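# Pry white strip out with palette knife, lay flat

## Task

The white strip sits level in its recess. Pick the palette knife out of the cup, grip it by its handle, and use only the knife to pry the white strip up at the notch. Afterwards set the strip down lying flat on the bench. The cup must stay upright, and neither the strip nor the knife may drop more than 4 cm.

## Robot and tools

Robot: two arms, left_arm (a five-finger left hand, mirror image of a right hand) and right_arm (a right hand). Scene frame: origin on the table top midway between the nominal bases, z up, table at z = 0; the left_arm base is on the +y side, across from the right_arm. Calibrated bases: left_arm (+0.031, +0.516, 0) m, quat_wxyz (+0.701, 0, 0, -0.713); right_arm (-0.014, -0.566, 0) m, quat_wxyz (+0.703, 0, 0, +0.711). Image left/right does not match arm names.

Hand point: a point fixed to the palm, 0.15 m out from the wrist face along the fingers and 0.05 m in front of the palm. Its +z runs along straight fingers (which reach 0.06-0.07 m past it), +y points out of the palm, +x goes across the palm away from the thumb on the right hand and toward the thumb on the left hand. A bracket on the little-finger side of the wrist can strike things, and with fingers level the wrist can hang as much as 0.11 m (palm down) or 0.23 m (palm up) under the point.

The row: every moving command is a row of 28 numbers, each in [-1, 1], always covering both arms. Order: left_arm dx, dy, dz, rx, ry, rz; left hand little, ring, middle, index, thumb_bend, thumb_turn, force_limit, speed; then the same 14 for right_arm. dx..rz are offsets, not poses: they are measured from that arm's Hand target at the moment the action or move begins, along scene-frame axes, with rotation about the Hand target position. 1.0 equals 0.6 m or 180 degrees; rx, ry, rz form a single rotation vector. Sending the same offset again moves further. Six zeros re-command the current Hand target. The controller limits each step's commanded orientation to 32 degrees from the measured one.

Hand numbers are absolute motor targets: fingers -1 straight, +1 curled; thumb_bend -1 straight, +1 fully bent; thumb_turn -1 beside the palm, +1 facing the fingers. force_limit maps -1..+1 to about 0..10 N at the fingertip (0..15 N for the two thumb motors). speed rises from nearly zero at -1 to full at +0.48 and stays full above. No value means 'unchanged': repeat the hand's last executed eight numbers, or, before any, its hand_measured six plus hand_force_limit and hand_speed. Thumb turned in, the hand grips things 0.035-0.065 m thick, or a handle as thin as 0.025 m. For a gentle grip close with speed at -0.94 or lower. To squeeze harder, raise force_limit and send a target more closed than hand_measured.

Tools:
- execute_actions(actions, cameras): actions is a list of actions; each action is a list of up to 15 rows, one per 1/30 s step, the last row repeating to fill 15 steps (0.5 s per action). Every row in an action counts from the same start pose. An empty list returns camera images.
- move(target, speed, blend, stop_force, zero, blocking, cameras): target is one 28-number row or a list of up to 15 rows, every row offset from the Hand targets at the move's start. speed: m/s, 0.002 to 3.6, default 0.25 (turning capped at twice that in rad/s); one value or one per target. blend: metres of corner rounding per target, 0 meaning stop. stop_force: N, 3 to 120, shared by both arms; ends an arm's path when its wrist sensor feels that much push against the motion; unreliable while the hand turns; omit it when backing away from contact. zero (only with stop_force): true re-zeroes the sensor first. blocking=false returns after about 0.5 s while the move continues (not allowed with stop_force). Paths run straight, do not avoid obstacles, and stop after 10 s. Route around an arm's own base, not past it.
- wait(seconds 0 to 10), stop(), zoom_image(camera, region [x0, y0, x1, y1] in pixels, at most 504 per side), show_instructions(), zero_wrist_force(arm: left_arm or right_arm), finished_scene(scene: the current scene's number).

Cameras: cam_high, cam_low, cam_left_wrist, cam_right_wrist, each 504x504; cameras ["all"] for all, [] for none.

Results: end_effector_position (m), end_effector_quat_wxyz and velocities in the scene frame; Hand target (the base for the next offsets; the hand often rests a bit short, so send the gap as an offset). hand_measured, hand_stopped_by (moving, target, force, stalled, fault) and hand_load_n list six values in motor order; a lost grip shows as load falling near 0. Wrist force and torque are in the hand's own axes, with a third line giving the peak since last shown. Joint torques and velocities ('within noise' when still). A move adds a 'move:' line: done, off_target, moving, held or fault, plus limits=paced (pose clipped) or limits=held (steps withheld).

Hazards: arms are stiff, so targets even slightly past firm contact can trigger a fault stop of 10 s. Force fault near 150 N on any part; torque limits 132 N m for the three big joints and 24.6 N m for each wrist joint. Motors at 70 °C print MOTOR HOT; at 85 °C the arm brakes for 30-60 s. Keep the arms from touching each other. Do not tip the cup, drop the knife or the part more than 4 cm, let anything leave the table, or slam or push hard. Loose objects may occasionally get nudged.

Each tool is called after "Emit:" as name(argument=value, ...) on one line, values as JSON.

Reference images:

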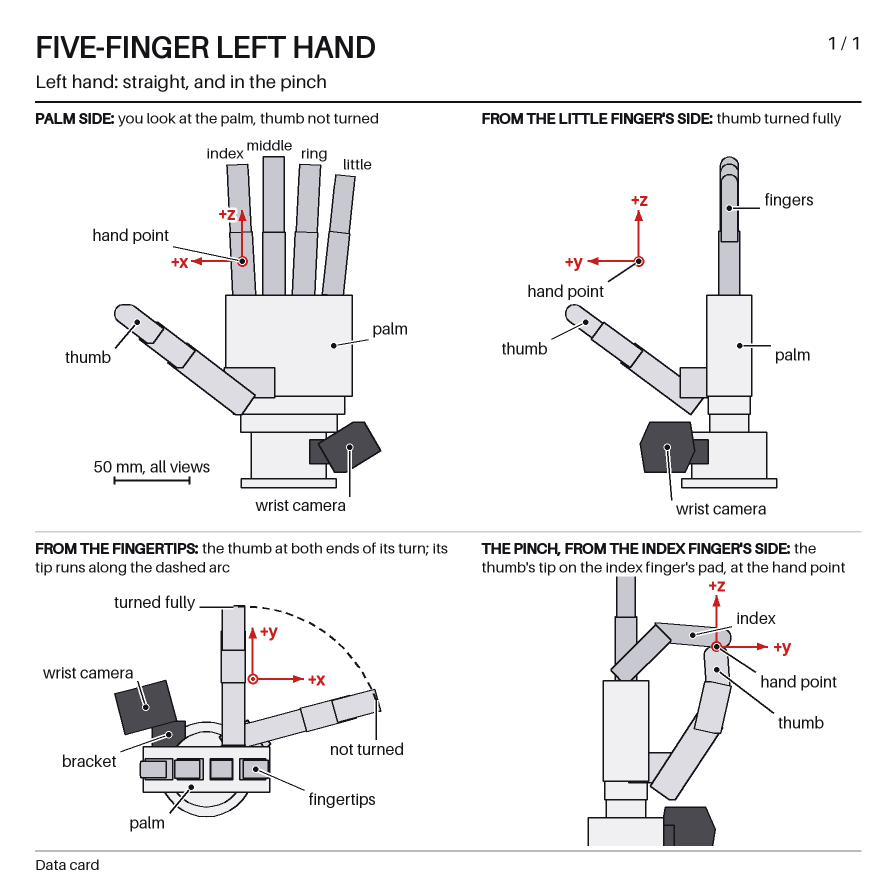

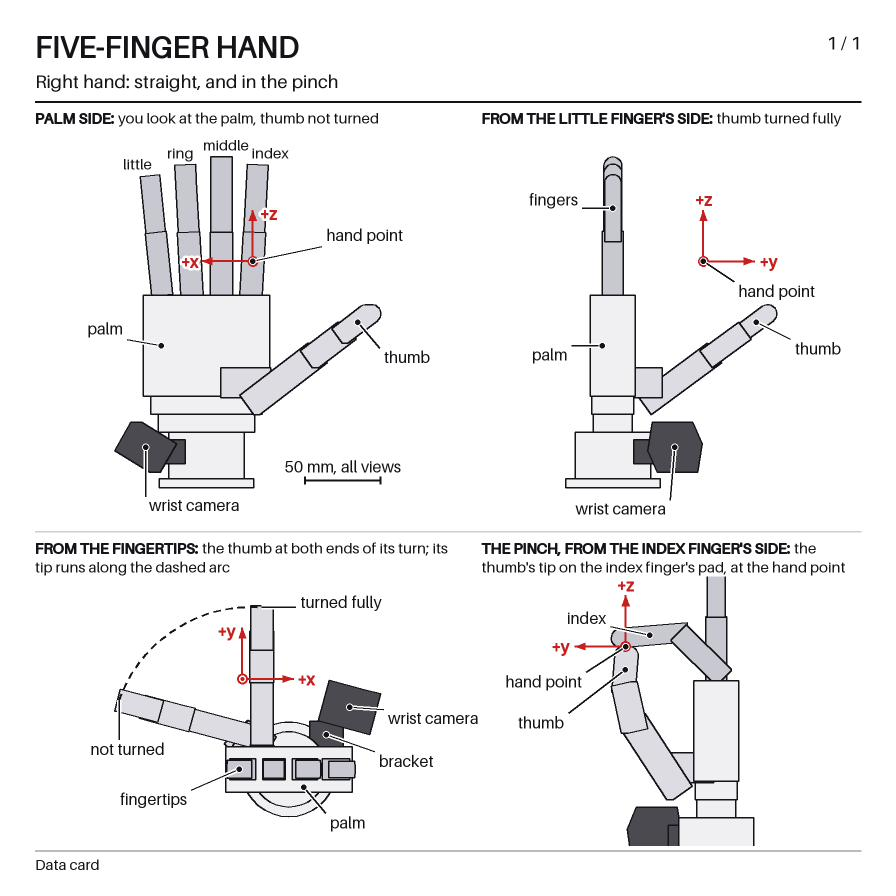

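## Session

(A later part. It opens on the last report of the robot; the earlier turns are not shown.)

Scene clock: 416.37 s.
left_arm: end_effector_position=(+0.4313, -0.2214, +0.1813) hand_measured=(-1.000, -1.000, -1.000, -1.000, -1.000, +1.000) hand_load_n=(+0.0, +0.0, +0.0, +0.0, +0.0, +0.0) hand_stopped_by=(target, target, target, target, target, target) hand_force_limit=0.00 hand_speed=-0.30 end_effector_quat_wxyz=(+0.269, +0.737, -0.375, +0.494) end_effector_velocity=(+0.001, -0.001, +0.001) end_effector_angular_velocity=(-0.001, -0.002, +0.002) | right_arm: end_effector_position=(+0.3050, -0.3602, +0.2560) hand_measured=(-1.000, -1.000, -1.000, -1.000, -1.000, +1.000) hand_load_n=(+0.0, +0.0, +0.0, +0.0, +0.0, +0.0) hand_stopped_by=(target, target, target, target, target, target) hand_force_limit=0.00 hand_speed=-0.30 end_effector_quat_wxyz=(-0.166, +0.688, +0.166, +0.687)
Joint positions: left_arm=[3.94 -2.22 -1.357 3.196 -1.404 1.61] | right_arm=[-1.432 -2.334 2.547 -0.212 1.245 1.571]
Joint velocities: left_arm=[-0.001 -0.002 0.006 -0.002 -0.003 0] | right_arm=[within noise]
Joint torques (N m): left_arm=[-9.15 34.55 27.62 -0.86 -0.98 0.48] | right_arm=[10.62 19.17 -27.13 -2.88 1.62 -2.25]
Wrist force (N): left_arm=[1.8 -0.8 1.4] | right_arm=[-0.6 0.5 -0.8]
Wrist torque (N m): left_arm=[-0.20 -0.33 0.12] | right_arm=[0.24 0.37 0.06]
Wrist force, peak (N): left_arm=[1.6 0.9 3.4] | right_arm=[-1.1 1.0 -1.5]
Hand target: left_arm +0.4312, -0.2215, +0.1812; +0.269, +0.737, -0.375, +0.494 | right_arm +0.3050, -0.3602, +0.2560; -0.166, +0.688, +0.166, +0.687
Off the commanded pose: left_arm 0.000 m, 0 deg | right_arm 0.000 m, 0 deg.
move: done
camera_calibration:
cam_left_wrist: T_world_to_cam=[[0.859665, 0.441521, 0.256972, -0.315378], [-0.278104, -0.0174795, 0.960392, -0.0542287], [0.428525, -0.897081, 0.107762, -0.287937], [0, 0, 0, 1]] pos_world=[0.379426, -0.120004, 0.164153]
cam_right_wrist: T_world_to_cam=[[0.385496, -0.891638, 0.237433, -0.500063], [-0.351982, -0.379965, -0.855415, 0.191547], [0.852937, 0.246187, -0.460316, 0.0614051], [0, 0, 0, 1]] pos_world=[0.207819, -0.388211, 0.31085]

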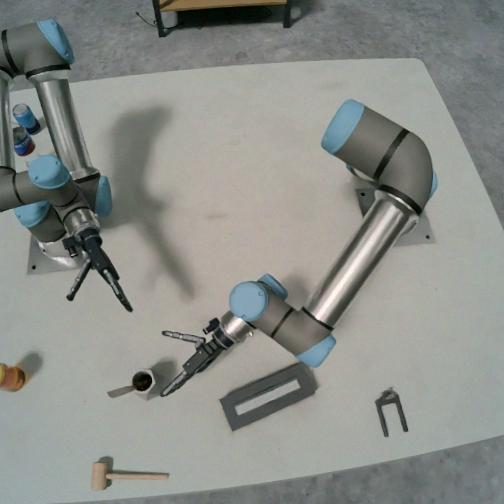

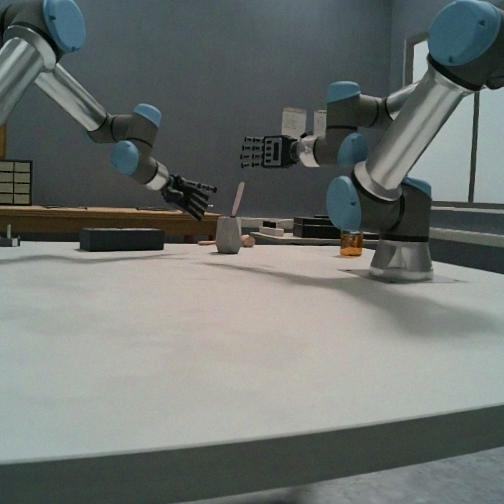

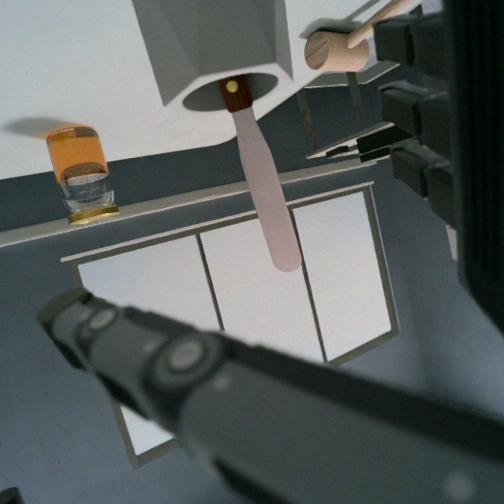

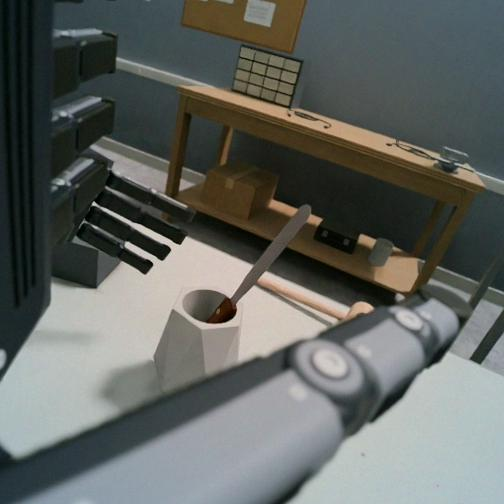

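Emit:
move(target=[0.1007, -0.1507, -0.0635, 0, 0, 0, -1, -1, -1, -1, -1, 1, 0, -0.3, 0, 0, 0, 0, 0, 0, -1, -1, -1, -1, -1, 1, 0, -0.3], speed=0.1, stop_force=10, cameras=["all"])

Emit:
zoom_image(camera="cam_right_wrist", region=[40, 120, 400, 430])

Scene clock: 431.43 s.
left_arm: end_effector_position=(+0.4917, -0.3119, +0.1431) hand_measured=(-1.000, -1.000, -1.000, -1.000, -1.000, +1.000) hand_load_n=(+0.0, +0.0, +0.0, +0.0, +0.0, -0.5) hand_stopped_by=(target, target, target, target, target, target) hand_force_limit=0.00 hand_speed=-0.30 end_effector_quat_wxyz=(+0.269, +0.737, -0.375, +0.494) | right_arm: end_effector_position=(+0.3050, -0.3602, +0.2560) hand_measured=(-1.000, -1.000, -1.000, -1.000, -1.000, +1.000) hand_load_n=(+0.0, +0.0, +0.0, +0.0, +0.0, +0.0) hand_stopped_by=(target, target, target, target, target, target) hand_force_limit=0.00 hand_speed=-0.30 end_effector_quat_wxyz=(-0.166, +0.688, +0.166, +0.687)
Joint positions: left_arm=[3.91 -2.527 -0.9 3.047 -1.432 1.599] | right_arm=[-1.432 -2.334 2.547 -0.212 1.245 1.571]
Joint torques (N m): left_arm=[11.19 44.77 27.8 -1.06 1.96 2.45] | right_arm=[9.29 19.12 -31.4 -2.96 1.59 -1.79]
Wrist force (N): left_arm=[1.7 -0.7 1.4] | right_arm=[-0.7 0.2 -0.9]
Wrist torque (N m): left_arm=[-0.17 -0.32 0.21] | right_arm=[0.21 0.39 0.05]
Wrist force, peak (N): left_arm=[1.9 -1.1 2.5] | right_arm=[-1.1 0.5 -0.9]
Hand target: left_arm +0.4917, -0.3119, +0.1431; +0.269, +0.737, -0.375, +0.494 | right_arm +0.3050, -0.3602, +0.2560; -0.166, +0.688, +0.166, +0.687
Off the commanded pose: left_arm 0.000 m, 0 deg | right_arm 0.000 m, 0 deg.
move: done
camera_calibration:
cam_left_wrist: T_world_to_cam=[[0.859742, 0.441479, 0.256788, -0.317572], [-0.277852, -0.0175648, 0.960463, -0.00255989], [0.428534, -0.8971, 0.107565, -0.390883], [0, 0, 0, 1]] pos_world=[0.439826, -0.210504, 0.126053]
cam_right_wrist: T_world_to_cam=[[0.385476, -0.891644, 0.237444, -0.500065], [-0.351909, -0.379944, -0.855455, 0.191553], [0.852976, 0.246199, -0.460237, 0.0613766], [0, 0, 0, 1]] pos_world=[0.207819, -0.388211, 0.31085]

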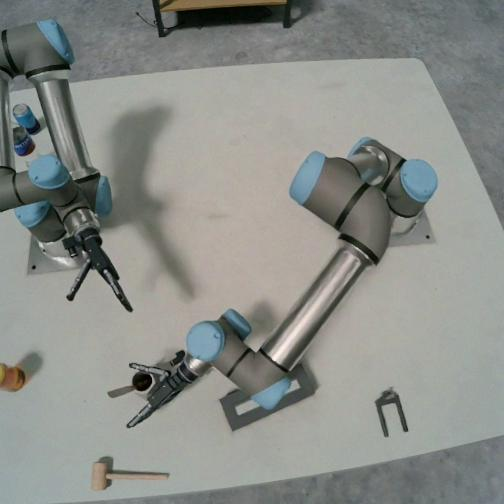

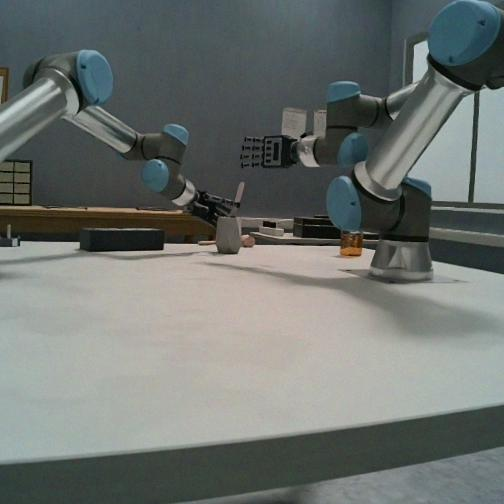

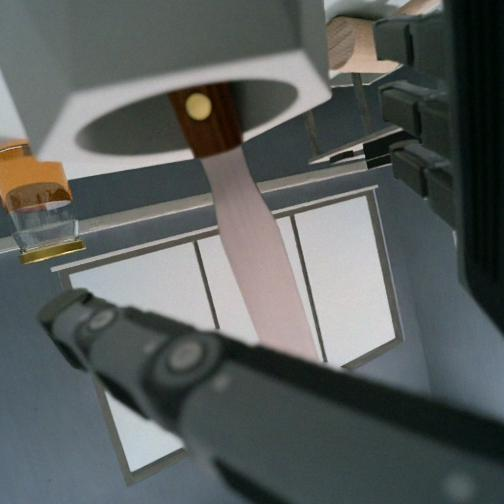

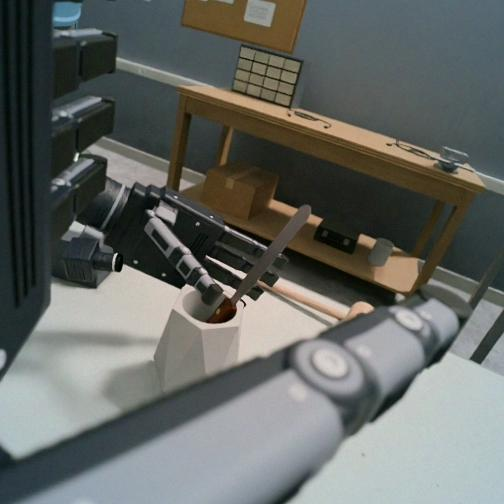

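Scaled by 1.400 from the camera's 504x504 image, which has a finer 720x720 frame.

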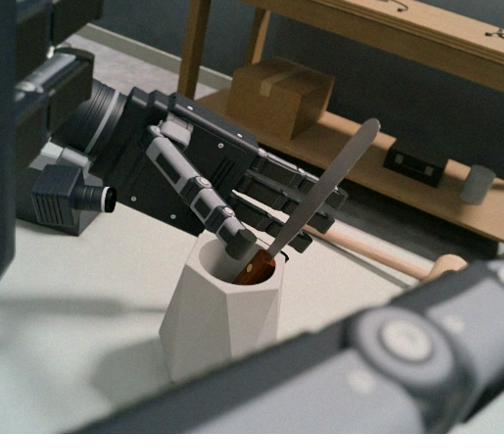

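Emit:
move(target=[0, 0, 0, 0, 0, 0, -1, -1, -1, -1, -0.1, 1, -0.7, -0.6, 0, 0, 0, 0, 0, 0, -1, -1, -1, -1, -1, 1, 0, -0.3], cameras=["cam_left_wrist", "cam_right_wrist"])

Emit:
zoom_image(camera="cam_right_wrist", region=[100, 180, 340, 400])

Scene clock: 440.10 s.
left_arm: end_effector_position=(+0.4917, -0.3119, +0.1431) hand_measured=(-1.000, -1.000, -1.000, -1.000, -0.100, +1.000) hand_load_n=(+0.0, +0.0, +0.0, +0.0, +0.0, +0.0) hand_stopped_by=(target, target, target, target, target, target) hand_force_limit=-0.70 hand_speed=-0.60 end_effector_quat_wxyz=(+0.269, +0.737, -0.375, +0.494) | right_arm: end_effector_position=(+0.3050, -0.3602, +0.2560) hand_measured=(-1.000, -1.000, -1.000, -1.000, -1.000, +1.000) hand_load_n=(+0.0, +0.0, +0.0, +0.0, +0.0, +0.5) hand_stopped_by=(target, target, target, target, target, target) hand_force_limit=0.00 hand_speed=-0.30 end_effector_quat_wxyz=(-0.166, +0.688, +0.166, +0.687)
Joint positions: left_arm=[3.91 -2.527 -0.9 3.047 -1.432 1.599] | right_arm=[-1.432 -2.334 2.547 -0.212 1.245 1.571]
Joint torques (N m): left_arm=[12.58 43.79 27.38 -1.06 2.02 2.54] | right_arm=[10.4 19.19 -31.88 -2.83 1.67 -1.83]
Wrist force (N): left_arm=[1.8 -1.0 1.5] | right_arm=[-0.8 0.4 -1.0]
Wrist torque (N m): left_arm=[-0.22 -0.33 0.21] | right_arm=[0.24 0.40 0.05]
Wrist force, peak (N): left_arm=[2.2 -1.0 1.5] | right_arm=[-1.0 0.3 -1.1]
Hand target: left_arm +0.4917, -0.3119, +0.1431; +0.269, +0.737, -0.375, +0.494 | right_arm +0.3050, -0.3602, +0.2560; -0.166, +0.688, +0.166, +0.687
Off the commanded pose: left_arm 0.000 m, 0 deg | right_arm 0.000 m, 0 deg.
move: done
camera_calibration:
cam_left_wrist: T_world_to_cam=[[0.859742, 0.441479, 0.256788, -0.317572], [-0.277852, -0.0175648, 0.960463, -0.00255989], [0.428534, -0.8971, 0.107565, -0.390883], [0, 0, 0, 1]] pos_world=[0.439826, -0.210504, 0.126053]
cam_right_wrist: T_world_to_cam=[[0.385476, -0.891644, 0.237444, -0.500065], [-0.351909, -0.379944, -0.855455, 0.191553], [0.852976, 0.246199, -0.460237, 0.0613766], [0, 0, 0, 1]] pos_world=[0.207819, -0.388211, 0.31085]
Images, in order (width x height): cam_left_wrist 504x504, cam_right_wrist 504x504.

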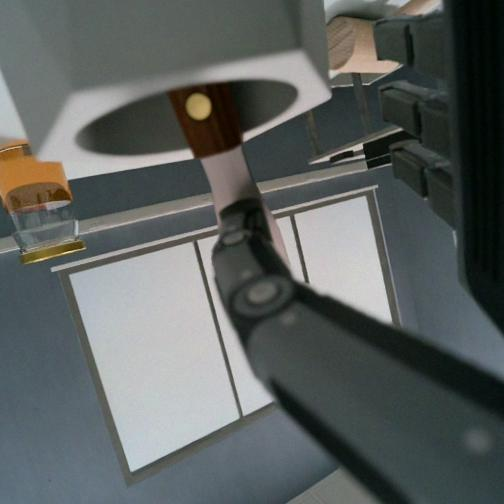

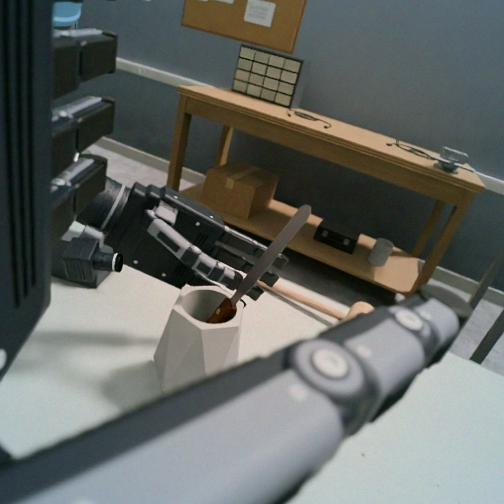

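Scaled by 2.100 from the camera's 504x504 image, which has a finer 720x720 frame.

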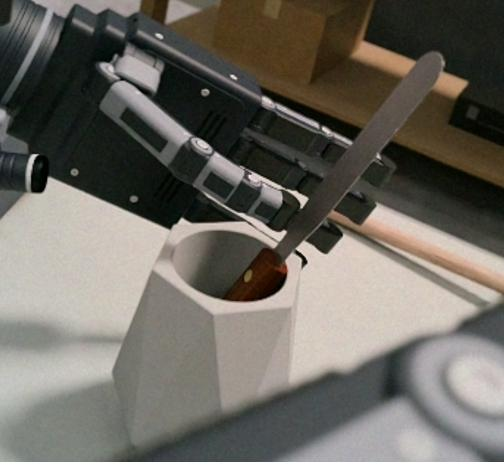

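Emit:
move(target=[0, 0, 0, 0, 0, 0, -1, -1, -0.15, -0.15, -0.1, 1, -0.7, -0.5, 0, 0, 0, 0, 0, 0, -1, -1, -1, -1, -1, 1, 0, -0.3], cameras=["cam_left_wrist", "cam_right_wrist"])

Emit:
zoom_image(camera="cam_right_wrist", region=[100, 180, 340, 400])

Scene clock: 445.37 s.
left_arm: end_effector_position=(+0.4917, -0.3119, +0.1431) hand_measured=(-1.000, -1.000, -0.150, -0.150, -0.100, +1.000) hand_load_n=(+0.0, +0.0, +0.0, +0.0, +0.0, -0.5) hand_stopped_by=(target, target, target, target, target, target) hand_force_limit=-0.70 hand_speed=-0.50 end_effector_quat_wxyz=(+0.269, +0.737, -0.375, +0.494) | right_arm: end_effector_position=(+0.3050, -0.3602, +0.2560) hand_measured=(-1.000, -1.000, -1.000, -1.000, -1.000, +1.000) hand_load_n=(+0.0, +0.0, +0.0, +0.0, +0.0, +0.5) hand_stopped_by=(target, target, target, target, target, target) hand_force_limit=0.00 hand_speed=-0.30 end_effector_quat_wxyz=(-0.166, +0.688, +0.166, +0.687)
Joint positions: left_arm=[3.91 -2.527 -0.9 3.047 -1.432 1.599] | right_arm=[-1.432 -2.334 2.547 -0.212 1.245 1.571]
Joint torques (N m): left_arm=[12.55 44.74 29.15 -0.98 1.16 2.29] | right_arm=[10.3 19.77 -31.64 -2.79 1.71 -1.94]
Wrist force (N): left_arm=[1.8 -0.8 1.2] | right_arm=[-0.6 0.2 -0.8]
Wrist torque (N m): left_arm=[-0.17 -0.33 0.22] | right_arm=[0.20 0.37 0.05]
Wrist force, peak (N): left_arm=[1.9 -1.0 1.8] | right_arm=[-0.8 0.2 -1.1]
Hand target: left_arm +0.4917, -0.3119, +0.1431; +0.269, +0.737, -0.375, +0.494 | right_arm +0.3050, -0.3602, +0.2560; -0.166, +0.688, +0.166, +0.687
Off the commanded pose: left_arm 0.000 m, 0 deg | right_arm 0.000 m, 0 deg.
move: done
camera_calibration:
cam_left_wrist: T_world_to_cam=[[0.859742, 0.441479, 0.256788, -0.317572], [-0.277852, -0.0175648, 0.960463, -0.00255989], [0.428534, -0.8971, 0.107565, -0.390883], [0, 0, 0, 1]] pos_world=[0.439826, -0.210504, 0.126053]
cam_right_wrist: T_world_to_cam=[[0.385476, -0.891644, 0.237444, -0.500065], [-0.351909, -0.379944, -0.855455, 0.191553], [0.852976, 0.246199, -0.460237, 0.0613766], [0, 0, 0, 1]] pos_world=[0.207819, -0.388211, 0.31085]
Images, in order (width x height): cam_left_wrist 504x504, cam_right_wrist 504x504.

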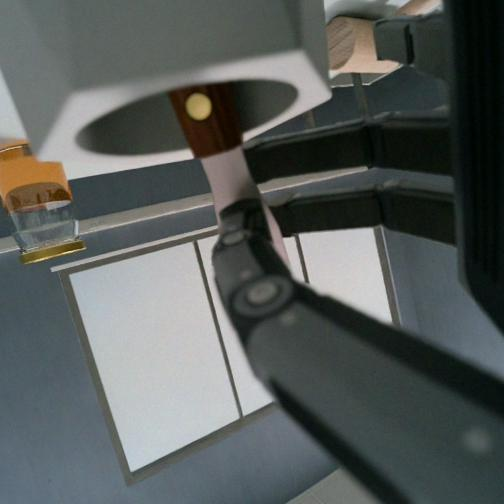

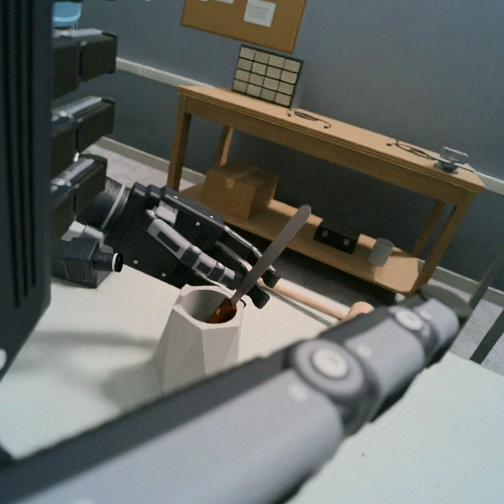

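Scaled by 2.100 from the camera's 504x504 image, which has a finer 720x720 frame.

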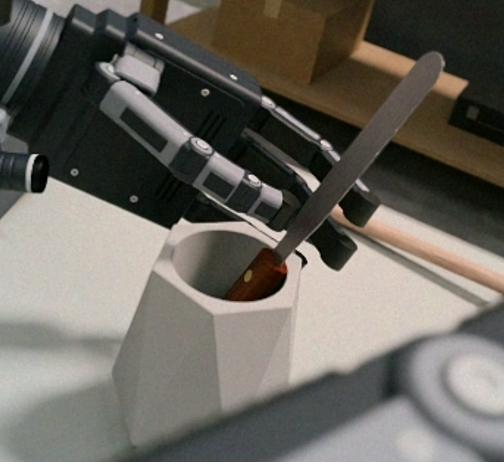

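Emit:
move(target=[0, 0, 0, 0, 0, 0, -1, -1, 0.55, 0.55, -0.1, 1, -0.5, -0.88, 0, 0, 0, 0, 0, 0, -1, -1, -1, -1, -1, 1, 0, -0.3], cameras=["cam_left_wrist", "cam_right_wrist"])

Emit:
zoom_image(camera="cam_right_wrist", region=[100, 180, 340, 400])

Scene clock: 454.97 s.
left_arm: end_effector_position=(+0.4917, -0.3119, +0.1431) hand_measured=(-1.000, -1.000, +0.216, +0.228, -0.100, +1.000) hand_load_n=(+0.0, +0.0, +3.0, +3.0, +0.5, +0.0) hand_stopped_by=(target, target, force, force, target, target) hand_force_limit=-0.50 hand_speed=-0.88 end_effector_quat_wxyz=(+0.269, +0.737, -0.375, +0.494) | right_arm: end_effector_position=(+0.3050, -0.3602, +0.2560) hand_measured=(-1.000, -1.000, -1.000, -1.000, -1.000, +1.000) hand_load_n=(+0.0, +0.0, -0.5, +0.0, +0.0, +0.5) hand_stopped_by=(target, target, target, target, target, target) hand_force_limit=0.00 hand_speed=-0.30 end_effector_quat_wxyz=(-0.166, +0.688, +0.166, +0.687)
Joint positions: left_arm=[3.91 -2.527 -0.9 3.047 -1.432 1.599] | right_arm=[-1.432 -2.334 2.547 -0.212 1.245 1.571]
Joint torques (N m): left_arm=[11.22 43.95 28.67 -0.61 -1.14 2.35] | right_arm=[10.58 20.4 -32.36 -2.86 1.64 -1.91]
Wrist force (N): left_arm=[2.4 -0.8 1.6] | right_arm=[-0.7 0.3 -0.9]
Wrist torque (N m): left_arm=[-0.20 -0.31 0.20] | right_arm=[0.22 0.39 0.05]
Wrist force, peak (N): left_arm=[2.3 -0.9 2.0] | right_arm=[-0.9 0.4 -1.0]
Hand target: left_arm +0.4917, -0.3119, +0.1431; +0.269, +0.737, -0.375, +0.494 | right_arm +0.3050, -0.3602, +0.2560; -0.166, +0.688, +0.166, +0.687
Off the commanded pose: left_arm 0.000 m, 0 deg | right_arm 0.000 m, 0 deg.
move: done
camera_calibration:
cam_left_wrist: T_world_to_cam=[[0.859742, 0.441479, 0.256788, -0.317572], [-0.277852, -0.0175648, 0.960463, -0.00255989], [0.428534, -0.8971, 0.107565, -0.390883], [0, 0, 0, 1]] pos_world=[0.439826, -0.210504, 0.126053]
cam_right_wrist: T_world_to_cam=[[0.385476, -0.891644, 0.237444, -0.500065], [-0.351909, -0.379944, -0.855455, 0.191553], [0.852976, 0.246199, -0.460237, 0.0613766], [0, 0, 0, 1]] pos_world=[0.207819, -0.388211, 0.31085]
Images, in order (width x height): cam_left_wrist 504x504, cam_right_wrist 504x504.

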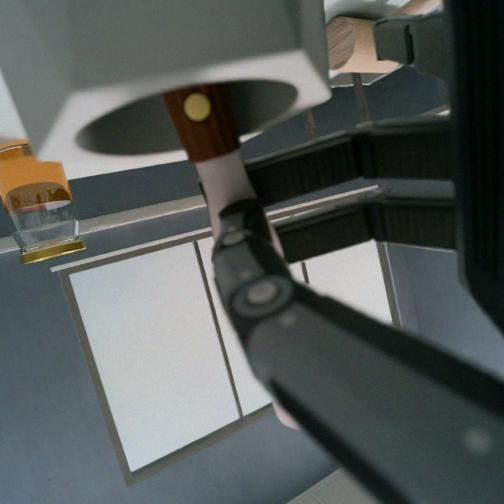

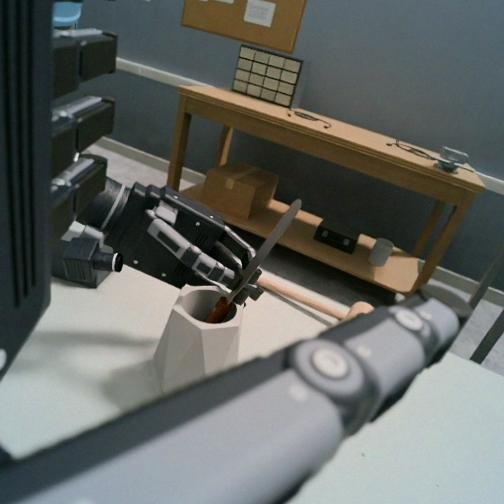

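Scaled by 2.100 from the camera's 504x504 image, which has a finer 720x720 frame.

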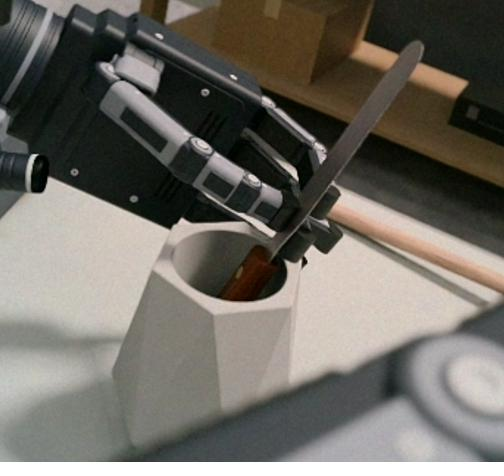

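Emit:
move(target=[[0, 0, 0, 0, 0, 0, -1, -1, 0.4, 0.4, -0.1, 1, -0.1, -0.88, 0, 0, 0, 0, 0, 0, -1, -1, -1, -1, -1, 1, 0, -0.3], [0.0115, -0.0145, 0.0465, 0, 0, 0, -1, -1, 0.4, 0.4, -0.1, 1, -0.1, -0.88, 0, 0, 0, 0, 0, 0, -1, -1, -1, -1, -1, 1, 0, -0.3]], speed=0.06, cameras=["cam_left_wrist", "cam_right_wrist", "cam_low"])

Emit:
zoom_image(camera="cam_right_wrist", region=[100, 150, 340, 400])

Scene clock: 459.93 s.
left_arm: end_effector_position=(+0.4986, -0.3206, +0.1708) hand_measured=(-1.000, -1.000, +0.224, +0.236, -0.100, +1.000) hand_load_n=(+0.0, +0.0, +6.5, +6.5, +1.0, -0.5) hand_stopped_by=(target, target, force, force, target, target) hand_force_limit=-0.10 hand_speed=-0.88 end_effector_quat_wxyz=(+0.269, +0.737, -0.375, +0.494) | right_arm: end_effector_position=(+0.3050, -0.3602, +0.2560) hand_measured=(-1.000, -1.000, -1.000, -1.000, -1.000, +1.000) hand_load_n=(+0.0, +0.0, +0.0, -0.5, +0.0, +0.5) hand_stopped_by=(target, target, target, target, target, target) hand_force_limit=0.00 hand_speed=-0.30 end_effector_quat_wxyz=(-0.166, +0.688, +0.166, +0.687)
Joint positions: left_arm=[3.908 -2.54 -0.802 2.962 -1.433 1.598] | right_arm=[-1.432 -2.334 2.547 -0.212 1.245 1.571]
Joint torques (N m): left_arm=[-10.47 66.56 15.59 0.76 -0.18 -1.2] | right_arm=[11.15 19.5 -32.5 -3.05 1.59 -1.95]
Wrist force (N): left_arm=[1.6 -1.1 1.6] | right_arm=[-0.7 0.2 -0.8]
Wrist torque (N m): left_arm=[-0.23 -0.33 0.23] | right_arm=[0.21 0.39 0.05]
Wrist force, peak (N): left_arm=[2.6 -0.8 2.0] | right_arm=[-1.0 0.5 -1.0]
Hand target: left_arm +0.4986, -0.3206, +0.1710; +0.269, +0.737, -0.375, +0.494 | right_arm +0.3050, -0.3602, +0.2560; -0.166, +0.688, +0.166, +0.687
Off the commanded pose: left_arm 0.000 m, 0 deg | right_arm 0.000 m, 0 deg.
move: done
camera_calibration:
cam_left_wrist: T_world_to_cam=[[0.859789, 0.441458, 0.256667, -0.326783], [-0.2777, -0.0175941, 0.960507, -0.0274812], [0.428539, -0.897109, 0.107466, -0.404613], [0, 0, 0, 1]] pos_world=[0.446725, -0.219204, 0.153753]
cam_right_wrist: T_world_to_cam=[[0.385476, -0.891644, 0.237444, -0.500065], [-0.351909, -0.379944, -0.855455, 0.191553], [0.852976, 0.246199, -0.460237, 0.0613766], [0, 0, 0, 1]] pos_world=[0.207819, -0.388211, 0.31085]
Images, in order (width x height): cam_low 504x504, cam_left_wrist 504x504, cam_right_wrist 504x504.

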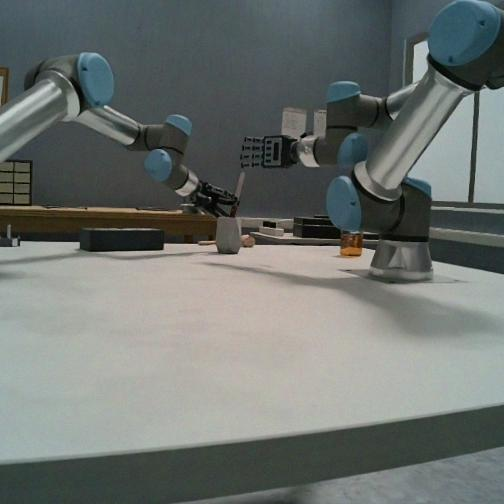

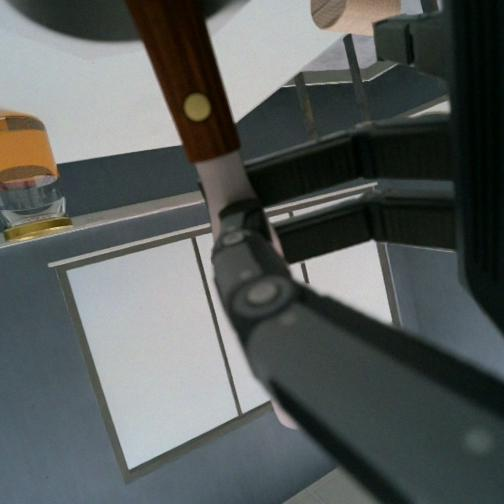

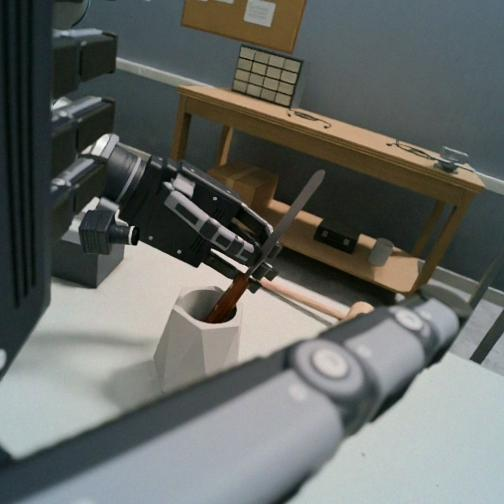

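Scaled by 2.016 from the camera's 504x504 image, which has a finer 720x720 frame.

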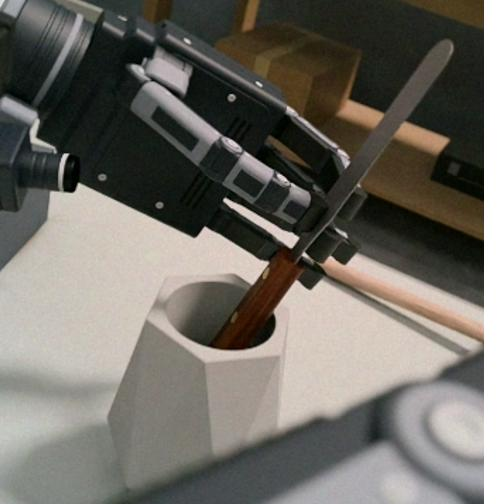

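Emit:
move(target=[0.046, -0.058, 0.186, 0, 0, 0, -1, -1, 0.4, 0.4, -0.1, 1, -0.1, -0.88, 0, 0, 0, 0, 0, 0, -1, -1, -1, -1, -1, 1, 0, -0.3], speed=0.1, cameras=["cam_left_wrist", "cam_right_wrist", "cam_low"])

Emit:
zoom_image(camera="cam_low", region=[150, 110, 290, 260])

Scene clock: 465.27 s.
left_arm: end_effector_position=(+0.5254, -0.3543, +0.2823) hand_measured=(-1.000, -1.000, +0.224, +0.236, -0.100, +1.000) hand_load_n=(+0.0, +0.0, +6.5, +6.5, +1.0, -0.5) hand_stopped_by=(target, target, force, force, target, target) hand_force_limit=-0.10 hand_speed=-0.88 end_effector_quat_wxyz=(+0.275, +0.730, -0.367, +0.507) | right_arm: end_effector_position=(+0.3050, -0.3602, +0.2560) hand_measured=(-1.000, -1.000, -1.000, -1.000, -1.000, +1.000) hand_load_n=(+0.0, +0.0, +0.0, +0.0, +0.0, +0.5) hand_stopped_by=(target, target, target, target, target, target) hand_force_limit=0.00 hand_speed=-0.30 end_effector_quat_wxyz=(-0.166, +0.688, +0.166, +0.687)
Joint positions: left_arm=[3.902 -2.793 -0.035 2.484 -1.444 1.585] | right_arm=[-1.432 -2.334 2.547 -0.212 1.245 1.571]
Joint torques (N m): left_arm=[-0.9 51.63 19.4 -0.43 1.92 2.56] | right_arm=[9.64 19.9 -32.22 -2.71 1.61 -2.01]
Wrist force (N): left_arm=[1.6 -1.3 1.5] | right_arm=[-0.6 0.4 -1.1]
Wrist torque (N m): left_arm=[-0.25 -0.32 0.18] | right_arm=[0.24 0.38 0.06]
Wrist force, peak (N): left_arm=[2.2 -0.9 1.6] | right_arm=[-0.9 0.5 -1.0]
Hand target: left_arm +0.5262, -0.3554, +0.2826; +0.269, +0.737, -0.375, +0.494 | right_arm +0.3050, -0.3602, +0.2560; -0.166, +0.688, +0.166, +0.687
Off the commanded pose: left_arm 0.001 m, 2 deg | right_arm 0.000 m, 0 deg.
elbow stopped short (left arm): the move would have taken joint 3 (elbow) straighter than the controller allows.
move: done
camera_calibration:
cam_left_wrist: T_world_to_cam=[[0.851494, 0.456609, 0.257812, -0.354138], [-0.294443, 0.00951831, 0.955622, -0.107941], [0.433891, -0.889617, 0.14255, -0.4683], [0, 0, 0, 1]] pos_world=[0.472955, -0.253877, 0.261208]
cam_right_wrist: T_world_to_cam=[[0.385476, -0.891644, 0.237444, -0.500065], [-0.351909, -0.379944, -0.855455, 0.191553], [0.852976, 0.246199, -0.460237, 0.0613766], [0, 0, 0, 1]] pos_world=[0.207819, -0.388211, 0.31085]
Images, in order (width x height): cam_low 504x504, cam_left_wrist 504x504, cam_right_wrist 504x504.

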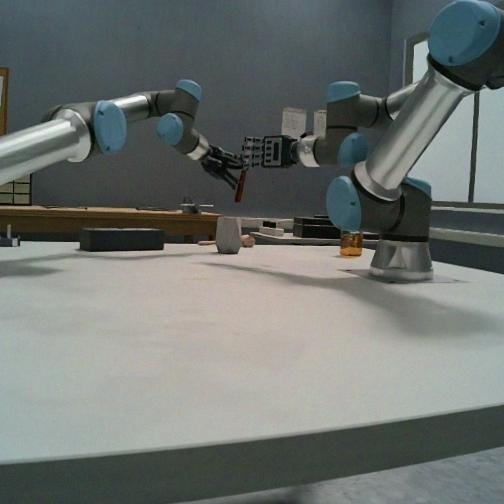

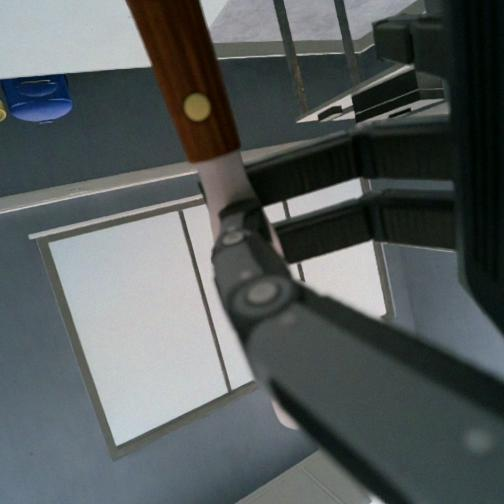

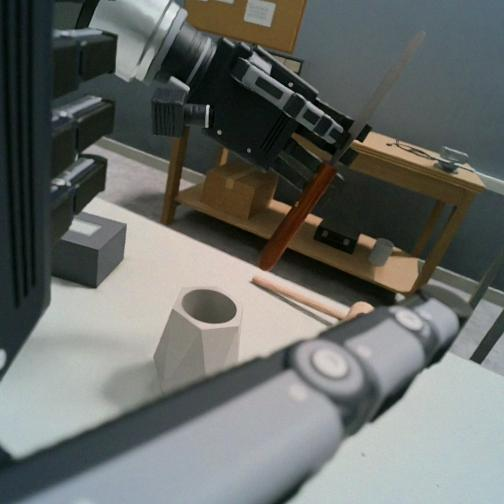

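Scaled by 3.360 from the camera's 504x504 image, which has a finer 720x720 frame.

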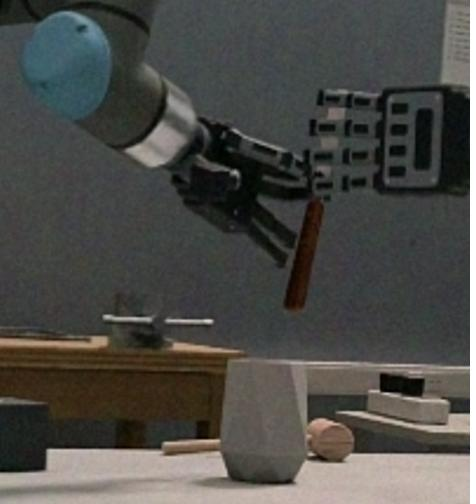

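Emit:
move(target=[[-0.21, 0.425, 0.13, -0.06, -0.025, -0.08, -1, -1, 0.4, 0.4, -0.1, 1, -0.1, -0.88, 0, 0, 0, 0, 0, 0, -1, -1, -1, -1, -1, 1, 0, -0.3], [-0.7437, 0.5923, 0.129, -0.1107, -0.0498, -0.1569, -1, -1, 0.4, 0.4, -0.1, 1, -0.1, -0.88, 0, 0, 0, 0, 0, 0, -1, -1, -1, -1, -1, 1, 0, -0.3]], speed=0.2, blend=0.05, cameras=["all"])

Scene clock: 481.60 s.
left_arm: end_effector_position=(+0.0800, -0.0001, +0.3600) hand_measured=(-1.000, -1.000, +0.224, +0.236, -0.100, +1.000) hand_load_n=(+0.0, -0.5, +6.5, +6.5, +1.0, -0.5) hand_stopped_by=(target, target, force, force, target, target) hand_force_limit=-0.10 hand_speed=-0.88 end_effector_quat_wxyz=(+0.473, +0.526, -0.472, +0.526) | right_arm: end_effector_position=(+0.3050, -0.3602, +0.2560) hand_measured=(-1.000, -1.000, -1.000, -1.000, -1.000, +1.000) hand_load_n=(+0.0, +0.0, +0.0, +0.0, +0.0, +0.0) hand_stopped_by=(target, target, target, target, target, target) hand_force_limit=0.00 hand_speed=-0.30 end_effector_quat_wxyz=(-0.166, +0.688, +0.166, +0.687)
Joint positions: left_arm=[3.971 -1.265 -2.239 3.505 -0.866 1.569] | right_arm=[-1.432 -2.334 2.547 -0.212 1.245 1.571]
Joint torques (N m): left_arm=[-4.9 17.38 14.48 0.21 1.14 2.68] | right_arm=[10.02 18.91 -30.73 -2.93 1.72 -1.86]
Wrist force (N): left_arm=[1.8 -0.9 1.8] | right_arm=[-0.9 0.3 -0.9]
Wrist torque (N m): left_arm=[-0.21 -0.39 0.20] | right_arm=[0.21 0.42 0.04]
Wrist force, peak (N): left_arm=[0.9 -0.4 3.4] | right_arm=[-0.8 0.2 -1.1]
Hand target: left_arm +0.0799, +0.0000, +0.3600; +0.473, +0.526, -0.472, +0.526 | right_arm +0.3050, -0.3602, +0.2560; -0.166, +0.688, +0.166, +0.687
Off the commanded pose: left_arm 0.000 m, 0 deg | right_arm 0.000 m, 0 deg.
move: done
camera_calibration:
cam_left_wrist: T_world_to_cam=[[0.947586, 0.0827276, 0.308604, -0.18273], [-0.311412, 0.455103, 0.834209, -0.271621], [-0.0714342, -0.886588, 0.457011, -0.0438297], [0, 0, 0, 1]] pos_world=[0.0854356, 0.0998736, 0.303011]
cam_right_wrist: T_world_to_cam=[[0.385476, -0.891644, 0.237444, -0.500065], [-0.351909, -0.379944, -0.855455, 0.191553], [0.852976, 0.246199, -0.460237, 0.0613766], [0, 0, 0, 1]] pos_world=[0.207819, -0.388211, 0.31085]

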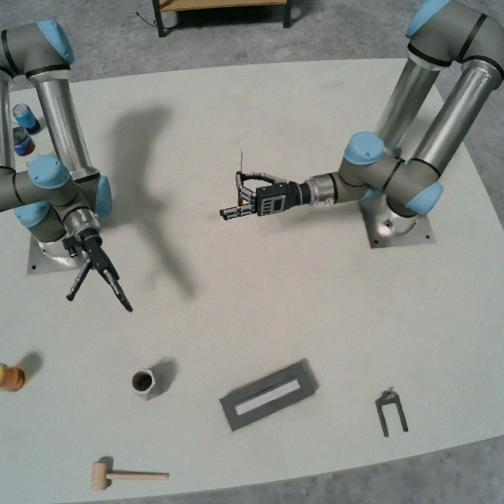

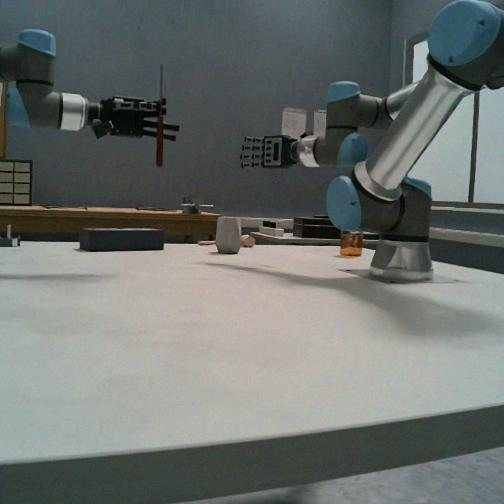

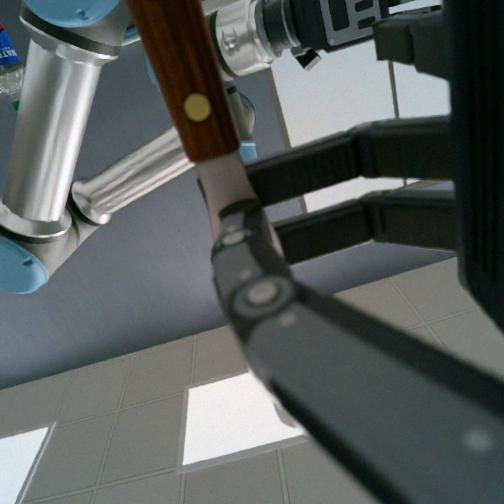

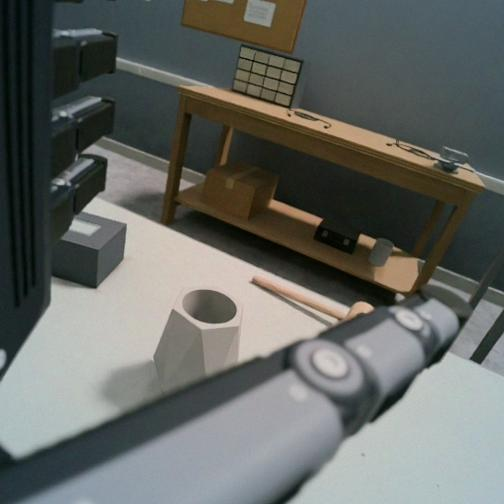

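Emit:
move(target=[0, 0, 0, 0, 0, 0, -1, -1, 0.4, 0.4, -0.1, 1, -0.1, -0.88, -0.355, 0.402, 0.2433, 0, 0, 0.38, -1, -1, -1, -1, -1, 1, 0, -0.3], speed=0.2, cameras=["all"])

Emit:
zoom_image(camera="cam_right_wrist", region=[150, 100, 400, 350])

Scene clock: 490.03 s.
left_arm: end_effector_position=(+0.0799, +0.0000, +0.3600) hand_measured=(-1.000, -1.000, +0.224, +0.236, -0.100, +1.000) hand_load_n=(+0.0, +0.0, +6.5, +6.5, +0.5, +0.0) hand_stopped_by=(target, target, force, force, target, target) hand_force_limit=-0.10 hand_speed=-0.88 end_effector_quat_wxyz=(+0.473, +0.526, -0.472, +0.526) | right_arm: end_effector_position=(+0.0921, -0.1190, +0.4020) hand_measured=(-1.000, -1.000, -1.000, -1.000, -1.000, +1.000) hand_load_n=(+0.0, +0.0, +0.0, +0.0, +0.0, +0.5) hand_stopped_by=(target, target, target, target, target, target) hand_force_limit=0.00 hand_speed=-0.30 end_effector_quat_wxyz=(-0.524, +0.475, +0.524, +0.475)
Joint positions: left_arm=[3.971 -1.265 -2.239 3.505 -0.866 1.569] | right_arm=[-1.07 -2.16 2.117 0.045 0.414 1.569]
Joint torques (N m): left_arm=[-9.93 16.25 8.1 2.5 -0.94 2.43] | right_arm=[4.11 9.2 -15.76 1.38 -1.69 -1.25]
Wrist force (N): left_arm=[1.6 -1.0 1.5] | right_arm=[-0.5 0.6 -0.7]
Wrist torque (N m): left_arm=[-0.21 -0.37 0.18] | right_arm=[0.18 0.38 0.23]
Wrist force, peak (N): left_arm=[2.1 -1.2 1.6] | right_arm=[-1.1 1.4 -0.4]
Hand target: left_arm +0.0799, +0.0000, +0.3600; +0.473, +0.526, -0.472, +0.526 | right_arm +0.0920, -0.1190, +0.4020; +0.524, -0.475, -0.524, -0.475
Off the commanded pose: left_arm 0.000 m, 0 deg | right_arm 0.000 m, 0 deg.
move: done
camera_calibration:
cam_left_wrist: T_world_to_cam=[[0.947571, 0.0826643, 0.308668, -0.182647], [-0.311434, 0.455168, 0.834165, -0.271644], [-0.07154, -0.88656, 0.457048, -0.0438422], [0, 0, 0, 1]] pos_world=[0.0853359, 0.0998733, 0.303011]
cam_right_wrist: T_world_to_cam=[[0.970908, 0.029859, 0.237582, -0.181798], [0.223691, -0.467119, -0.855431, 0.269819], [0.0854368, 0.88369, -0.460209, 0.39731], [0, 0, 0, 1]] pos_world=[0.0822079, -0.219633, 0.456849]

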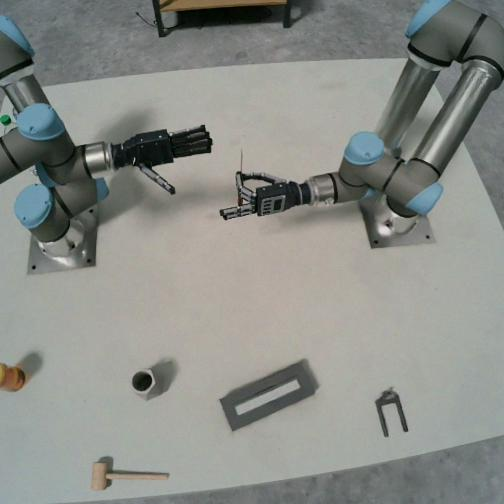

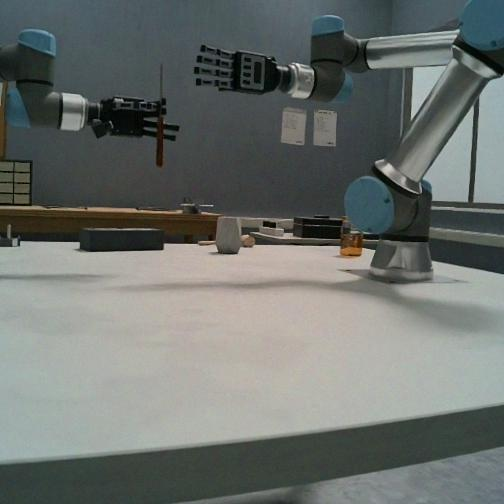

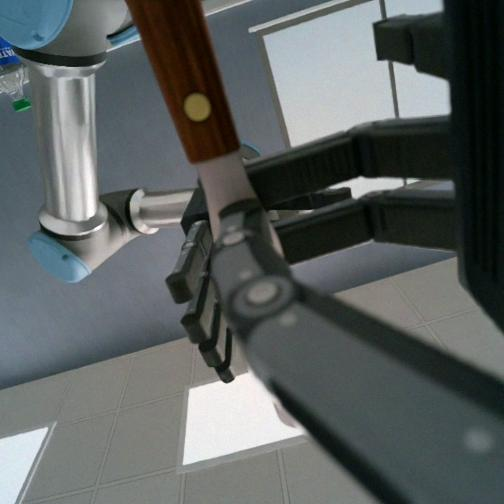

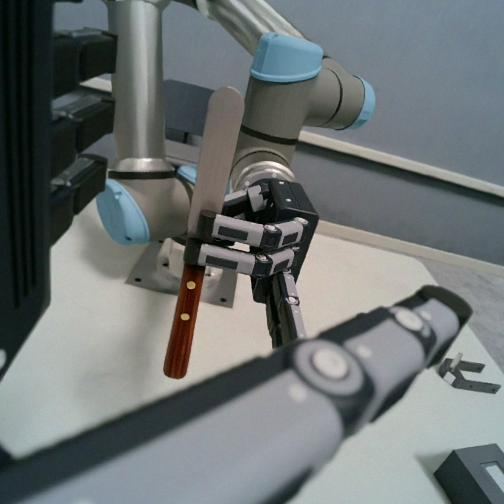

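Scaled by 2.016 from the camera's 504x504 image, which has a finer 720x720 frame.

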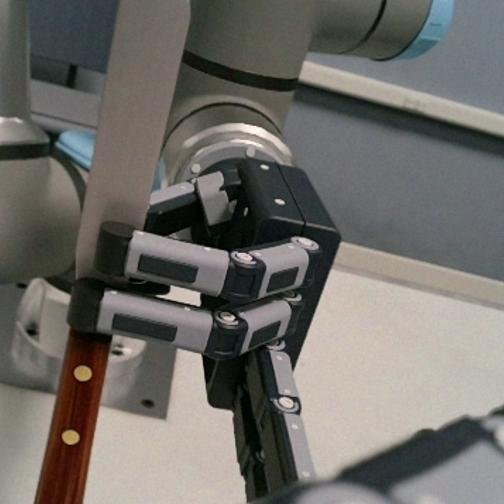

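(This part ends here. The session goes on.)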